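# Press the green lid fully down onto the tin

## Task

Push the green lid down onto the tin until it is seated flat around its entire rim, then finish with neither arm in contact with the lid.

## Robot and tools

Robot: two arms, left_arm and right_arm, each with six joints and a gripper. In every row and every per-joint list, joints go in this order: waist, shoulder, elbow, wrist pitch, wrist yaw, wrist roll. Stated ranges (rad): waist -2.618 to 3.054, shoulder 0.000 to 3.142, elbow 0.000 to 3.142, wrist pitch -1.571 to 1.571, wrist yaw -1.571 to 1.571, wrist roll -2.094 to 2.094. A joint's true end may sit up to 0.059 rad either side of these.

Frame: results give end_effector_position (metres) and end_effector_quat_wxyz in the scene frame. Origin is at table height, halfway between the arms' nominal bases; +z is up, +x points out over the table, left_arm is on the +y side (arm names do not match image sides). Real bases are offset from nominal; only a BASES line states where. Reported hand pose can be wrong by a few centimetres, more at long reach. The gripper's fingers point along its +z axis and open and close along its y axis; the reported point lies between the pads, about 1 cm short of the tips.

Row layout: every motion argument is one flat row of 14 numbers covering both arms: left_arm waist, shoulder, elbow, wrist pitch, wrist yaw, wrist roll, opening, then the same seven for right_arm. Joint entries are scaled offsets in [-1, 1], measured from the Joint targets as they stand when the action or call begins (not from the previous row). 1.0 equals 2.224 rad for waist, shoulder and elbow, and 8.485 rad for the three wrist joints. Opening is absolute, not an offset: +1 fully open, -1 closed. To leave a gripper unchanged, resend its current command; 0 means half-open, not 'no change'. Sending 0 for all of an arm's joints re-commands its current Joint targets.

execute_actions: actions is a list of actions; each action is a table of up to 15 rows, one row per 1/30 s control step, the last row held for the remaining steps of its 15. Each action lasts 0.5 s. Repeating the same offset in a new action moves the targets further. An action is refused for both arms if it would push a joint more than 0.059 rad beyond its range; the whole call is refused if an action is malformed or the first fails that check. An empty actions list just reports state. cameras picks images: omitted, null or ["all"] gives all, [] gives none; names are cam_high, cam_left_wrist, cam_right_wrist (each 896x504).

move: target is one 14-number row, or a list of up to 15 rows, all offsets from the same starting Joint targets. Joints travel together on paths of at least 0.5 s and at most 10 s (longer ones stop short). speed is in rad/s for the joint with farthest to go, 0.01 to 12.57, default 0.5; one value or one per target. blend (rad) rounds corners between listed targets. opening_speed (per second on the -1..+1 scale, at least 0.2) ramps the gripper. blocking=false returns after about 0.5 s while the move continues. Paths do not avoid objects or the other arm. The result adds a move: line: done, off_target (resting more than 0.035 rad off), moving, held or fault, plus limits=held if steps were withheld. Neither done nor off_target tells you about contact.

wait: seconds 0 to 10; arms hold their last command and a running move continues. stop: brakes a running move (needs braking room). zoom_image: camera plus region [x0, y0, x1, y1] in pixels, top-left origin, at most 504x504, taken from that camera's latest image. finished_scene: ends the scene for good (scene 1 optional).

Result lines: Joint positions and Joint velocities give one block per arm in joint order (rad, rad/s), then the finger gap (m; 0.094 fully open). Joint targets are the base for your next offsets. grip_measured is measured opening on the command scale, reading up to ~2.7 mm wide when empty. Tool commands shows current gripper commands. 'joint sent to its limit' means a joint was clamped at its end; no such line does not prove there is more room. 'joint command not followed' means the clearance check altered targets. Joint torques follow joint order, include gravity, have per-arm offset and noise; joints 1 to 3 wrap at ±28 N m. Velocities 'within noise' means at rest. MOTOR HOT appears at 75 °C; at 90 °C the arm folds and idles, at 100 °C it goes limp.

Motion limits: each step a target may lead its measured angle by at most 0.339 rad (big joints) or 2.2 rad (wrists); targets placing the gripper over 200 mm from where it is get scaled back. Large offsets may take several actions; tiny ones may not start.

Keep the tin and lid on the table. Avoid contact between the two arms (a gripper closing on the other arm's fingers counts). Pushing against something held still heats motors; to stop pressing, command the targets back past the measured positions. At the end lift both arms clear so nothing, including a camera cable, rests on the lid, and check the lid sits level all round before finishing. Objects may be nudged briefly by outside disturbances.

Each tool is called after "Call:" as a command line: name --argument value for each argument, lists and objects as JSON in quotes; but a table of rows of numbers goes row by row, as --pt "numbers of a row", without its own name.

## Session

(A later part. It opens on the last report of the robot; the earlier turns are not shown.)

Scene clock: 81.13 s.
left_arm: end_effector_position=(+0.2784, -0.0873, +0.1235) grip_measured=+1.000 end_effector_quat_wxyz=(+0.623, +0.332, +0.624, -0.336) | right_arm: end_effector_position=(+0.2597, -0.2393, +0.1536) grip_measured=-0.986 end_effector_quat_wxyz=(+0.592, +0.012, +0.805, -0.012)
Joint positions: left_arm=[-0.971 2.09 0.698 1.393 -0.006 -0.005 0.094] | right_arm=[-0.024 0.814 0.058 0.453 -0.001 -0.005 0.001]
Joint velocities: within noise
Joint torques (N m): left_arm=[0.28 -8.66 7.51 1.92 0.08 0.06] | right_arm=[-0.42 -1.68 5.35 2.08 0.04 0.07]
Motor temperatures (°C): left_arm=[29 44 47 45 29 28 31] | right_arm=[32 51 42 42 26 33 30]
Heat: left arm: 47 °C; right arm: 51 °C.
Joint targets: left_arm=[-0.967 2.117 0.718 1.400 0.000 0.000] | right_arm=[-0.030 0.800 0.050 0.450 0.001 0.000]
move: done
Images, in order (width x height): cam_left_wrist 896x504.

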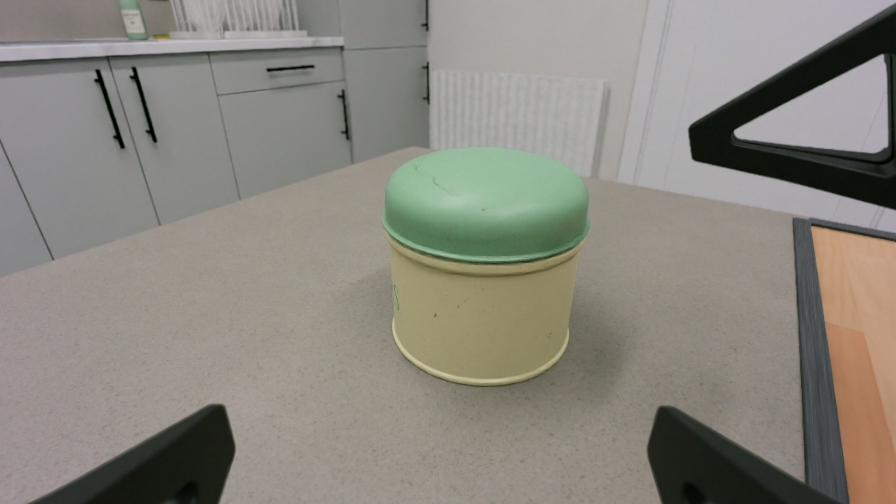

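Call:
zoom_image --camera "cam_left_wrist" --region '[375, 205, 485, 285]'

Call:
zoom_image --camera "cam_left_wrist" --region '[485, 205, 595, 285]'

Scaled by 4.582.

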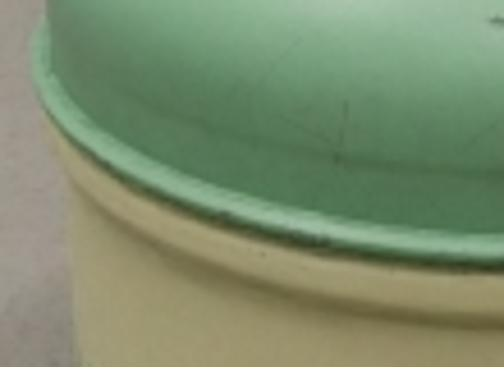

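Scaled by 4.582.

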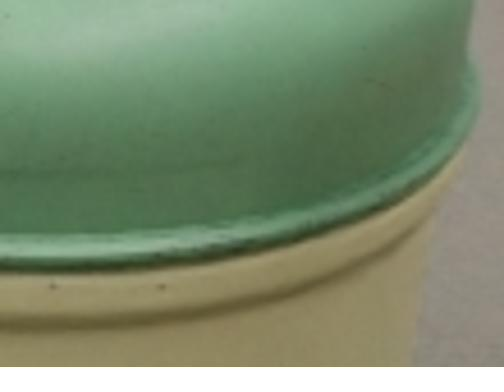

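Call:
move --pt "0 0 0 0 0 0 1 0 0.1826 0.1547 0.0884 0 0 -1" --pt "0 0 0 0 0 0 1 -0.002 0.51 0.737 -0.1815 0 0 -1" --speed '[0.8,0.8]'

Scene clock: 90.17 s.
left_arm: end_effector_position=(+0.2784, -0.0873, +0.1235) grip_measured=+1.000 end_effector_quat_wxyz=(+0.623, +0.332, +0.624, -0.336) | right_arm: end_effector_position=(+0.3844, -0.2453, +0.1592) grip_measured=-0.986 end_effector_quat_wxyz=(+0.115, +0.017, +0.993, -0.002)
Joint positions: left_arm=[-0.971 2.09 0.698 1.393 -0.006 -0.005 0.094] | right_arm=[-0.028 1.924 1.657 -1.073 -0.001 -0.005 0.001]
Joint velocities: within noise
Joint torques (N m): left_arm=[0.28 -8.66 7.51 1.92 0.08 0.06] | right_arm=[-0.5 -10.56 8.1 0.57 -0.01 0.05]
Motor temperatures (°C): left_arm=[29 45 48 45 29 28 31] | right_arm=[32 50 42 42 26 33 30]
Heat: left arm: 48 °C; right arm: 50 °C.
Joint targets: left_arm=[-0.967 2.117 0.718 1.400 0.000 0.000] | right_arm=[-0.034 1.934 1.690 -1.090 0.001 0.000]
move: done

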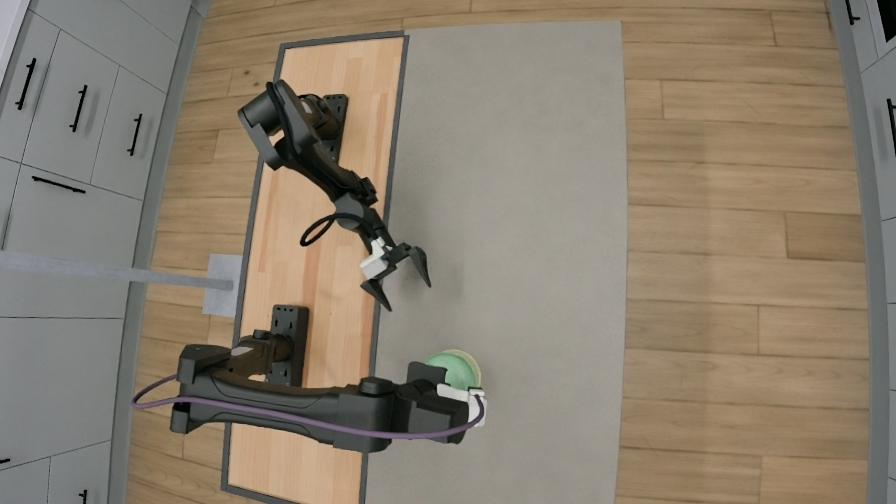

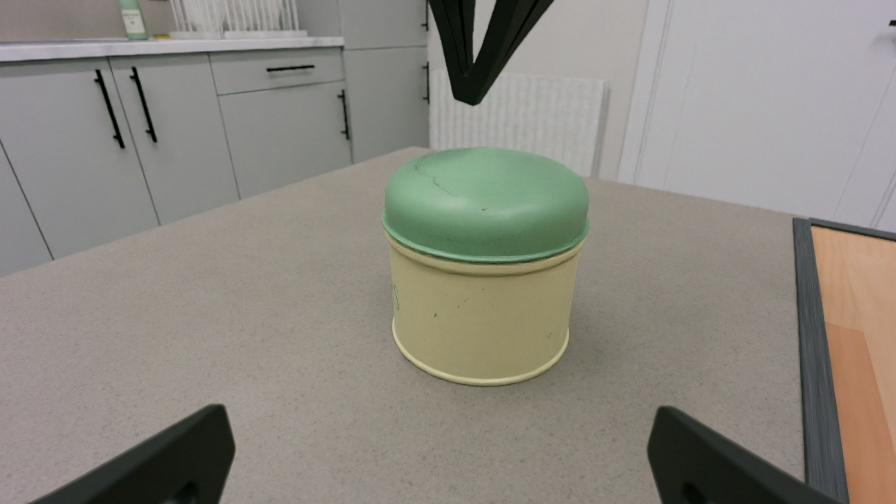

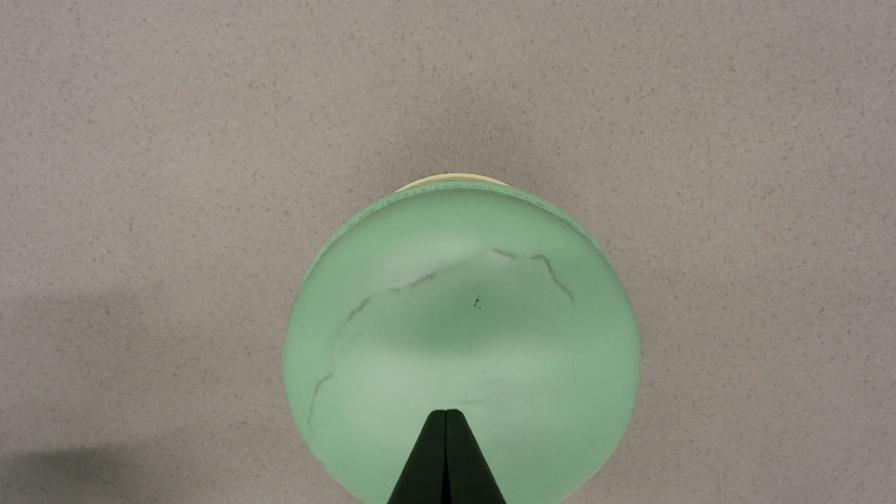

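Call:
move --pt "0 0 0 0 0 0 1 -0.003 0 -0.045 0 0 0 -1" --pt "0 0 0 0 0 0 1 -0.003 0.12 -0.125 0 0 0 -1" --speed '[0.2,0.2]' --cameras '["cam_left_wrist"]'

Call:
zoom_image --camera "cam_left_wrist" --region '[375, 205, 485, 285]'

Call:
zoom_image --camera "cam_left_wrist" --region '[485, 205, 595, 285]'

Scene clock: 93.07 s.
left_arm: end_effector_position=(+0.2784, -0.0873, +0.1235) grip_measured=+1.000 end_effector_quat_wxyz=(+0.623, +0.332, +0.624, -0.336) | right_arm: end_effector_position=(+0.3594, -0.2475, +0.1188) grip_measured=-0.986 end_effector_quat_wxyz=(+0.054, +0.021, +0.998, -0.001)
Joint positions: left_arm=[-0.971 2.09 0.698 1.393 -0.006 -0.005 0.094] | right_arm=[-0.036 1.958 1.564 -1.069 -0.001 -0.005 0.001]
Joint velocities: within noise
Joint torques (N m): left_arm=[0.28 -8.68 7.51 1.92 0.08 0.06] | right_arm=[-0.38 12.08 -6.39 0.41 0.04 0.04]
Motor temperatures (°C): left_arm=[29 45 48 45 29 28 31] | right_arm=[32 50 42 42 26 33 30]
Heat: left arm: 48 °C; right arm: 50 °C.
Joint targets: left_arm=[-0.967 2.117 0.718 1.400 0.000 0.000] | right_arm=[-0.041 2.201 1.412 -1.090 0.001 0.000]
move: off_target (right_arm); right_arm: the shoulder is farthest, 0.243 rad from its target
Images, in order (width x height): cam_left_wrist 896x504.

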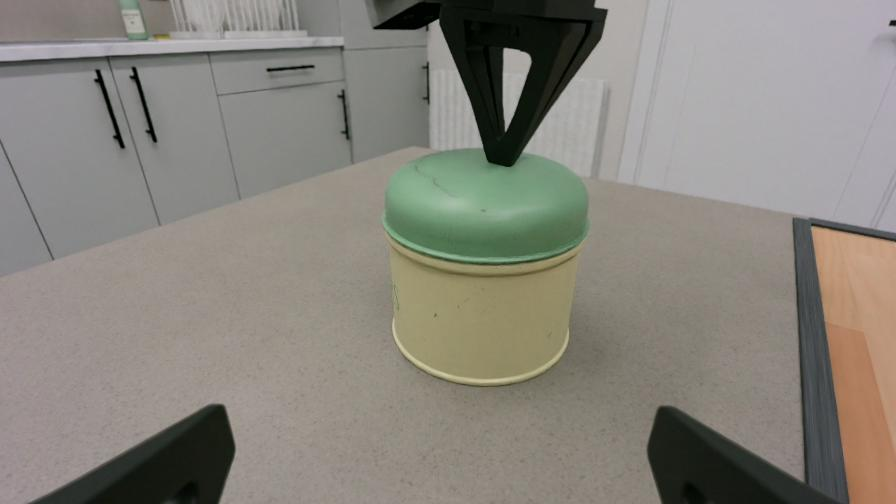

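Scaled by 4.582.

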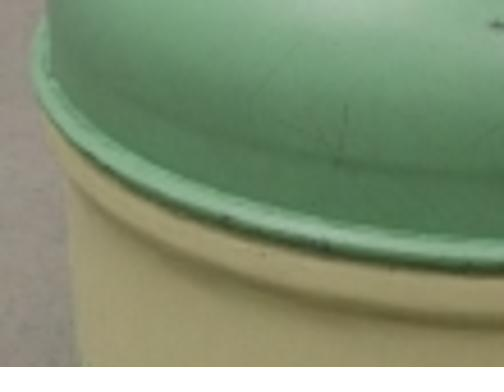

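Scaled by 4.582.

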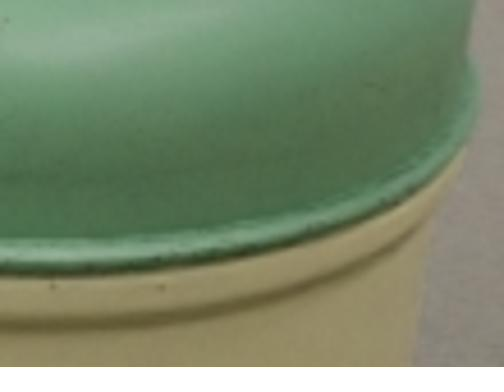

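Call:
move --target '[0,0,0,0,0,0,1,0,0.038,-0.05,0,0,0,-1]' --speed 0.15 --cameras '["cam_left_wrist"]'

Call:
zoom_image --camera "cam_left_wrist" --region '[375, 205, 485, 285]'

Call:
zoom_image --camera "cam_left_wrist" --region '[485, 205, 595, 285]'

Scene clock: 94.97 s.
left_arm: end_effector_position=(+0.2784, -0.0873, +0.1235) grip_measured=+1.000 end_effector_quat_wxyz=(+0.623, +0.332, +0.624, -0.336) | right_arm: end_effector_position=(+0.3580, -0.2474, +0.1153) grip_measured=-0.986 end_effector_quat_wxyz=(+0.052, +0.021, +0.998, -0.001)
Joint positions: left_arm=[-0.971 2.09 0.698 1.393 -0.006 -0.005 0.094] | right_arm=[-0.036 1.958 1.55 -1.059 -0.001 -0.005 0.001]
Joint velocities: within noise
Joint torques (N m): left_arm=[0.27 -8.66 7.51 1.92 0.08 0.06] | right_arm=[-0.34 20.86 -14.19 0.29 0.04 0.05]
Motor temperatures (°C): left_arm=[29 45 48 45 29 28 31] | right_arm=[32 51 42 41 26 33 30]
Heat: left arm: 48 °C; right arm: 51 °C.
Joint targets: left_arm=[-0.967 2.117 0.718 1.400 0.000 0.000] | right_arm=[-0.041 2.285 1.300 -1.090 0.001 0.000]
move: off_target (right_arm); right_arm: the shoulder is farthest, 0.327 rad from its target
Images, in order (width x height): cam_left_wrist 896x504.

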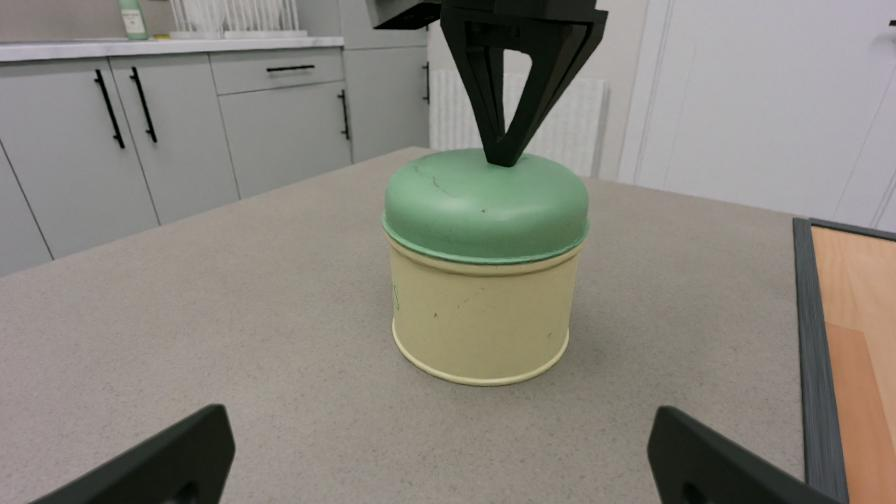

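Scaled by 4.582.

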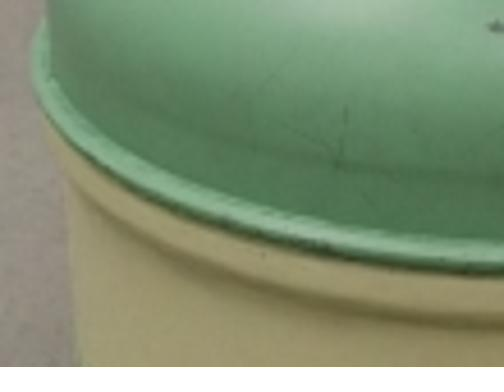

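Scaled by 4.582.

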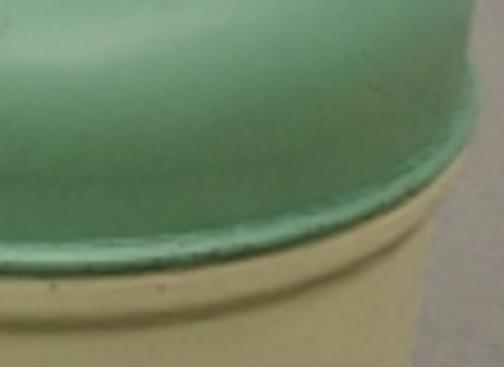

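Call:
move --pt "0 0 0 0 0 0 1 0 -0.16 0.16 0 0 0 -1" --pt "0 0 0 0 0 0 1 0 -0.22 0.26 0 0 0 -1" --speed '[0.5,0.6]'

Call:
zoom_image --camera "cam_left_wrist" --region '[375, 205, 485, 285]'

Call:
zoom_image --camera "cam_left_wrist" --region '[485, 205, 595, 285]'

Scene clock: 100.77 s.
left_arm: end_effector_position=(+0.2784, -0.0873, +0.1235) grip_measured=+1.000 end_effector_quat_wxyz=(+0.623, +0.332, +0.624, -0.336) | right_arm: end_effector_position=(+0.4145, -0.2502, +0.2824) grip_measured=-0.986 end_effector_quat_wxyz=(+0.274, +0.021, +0.962, -0.007)
Joint positions: left_arm=[-0.971 2.09 0.698 1.393 -0.006 -0.005 0.094] | right_arm=[-0.036 1.798 1.865 -1.083 -0.001 -0.005 0.001]
Joint velocities: within noise
Joint torques (N m): left_arm=[0.27 -8.65 7.5 1.91 0.08 0.06] | right_arm=[-0.5 -10.62 6.68 1.26 0.03 0.04]
Motor temperatures (°C): left_arm=[29 45 48 46 29 28 31] | right_arm=[32 55 44 40 26 33 31]
Heat: left arm: 48 °C; right arm: 55 °C.
Joint targets: left_arm=[-0.967 2.117 0.718 1.400 0.000 0.000] | right_arm=[-0.041 1.796 1.879 -1.090 0.001 0.000]
move: done

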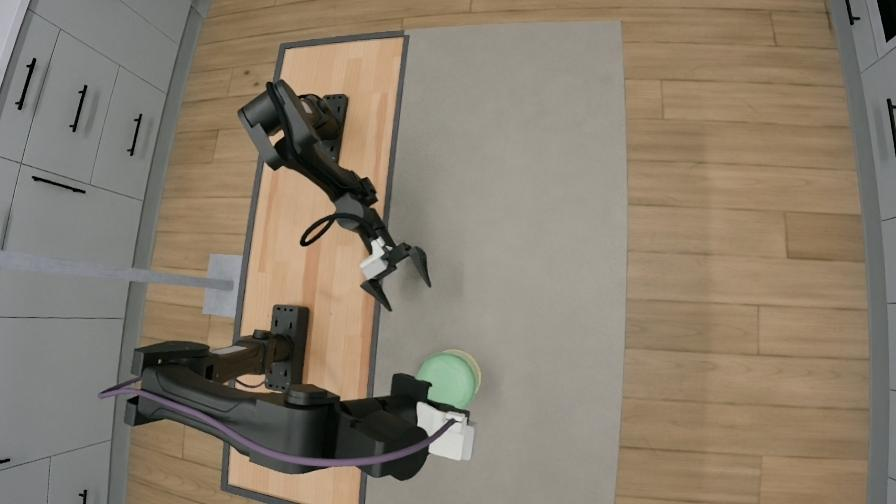

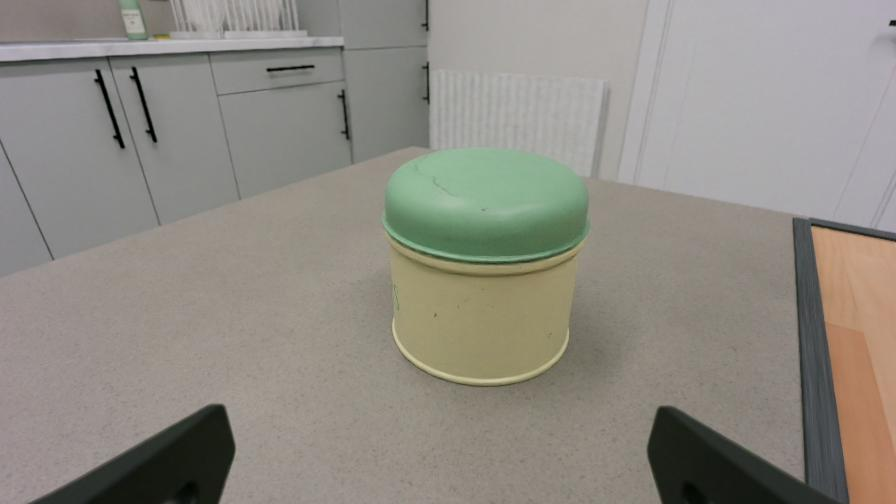

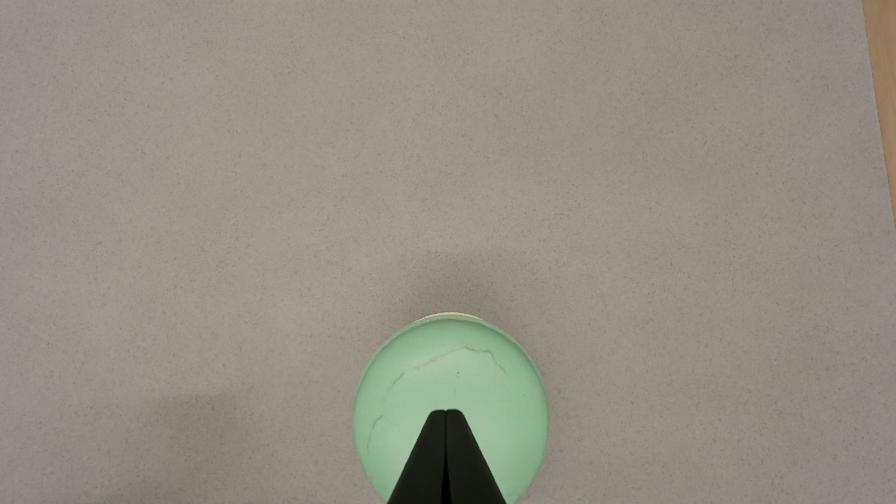

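Scaled by 4.582.

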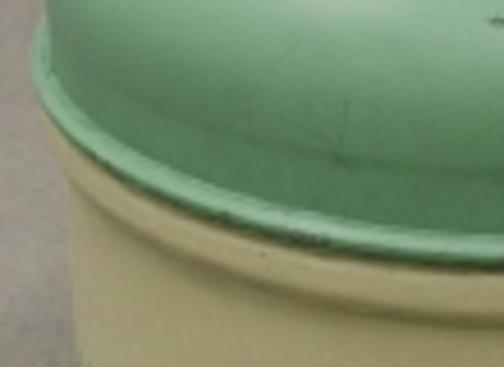

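Scaled by 4.582.

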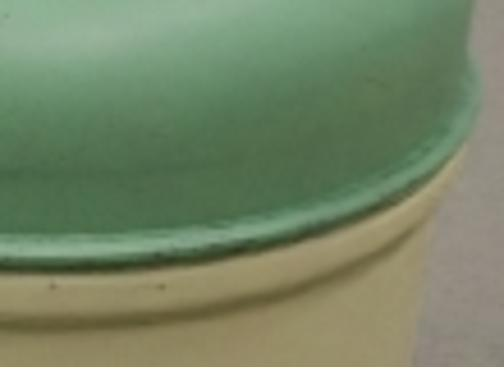

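Call:
finished_scene

The scene is finished: the task was done.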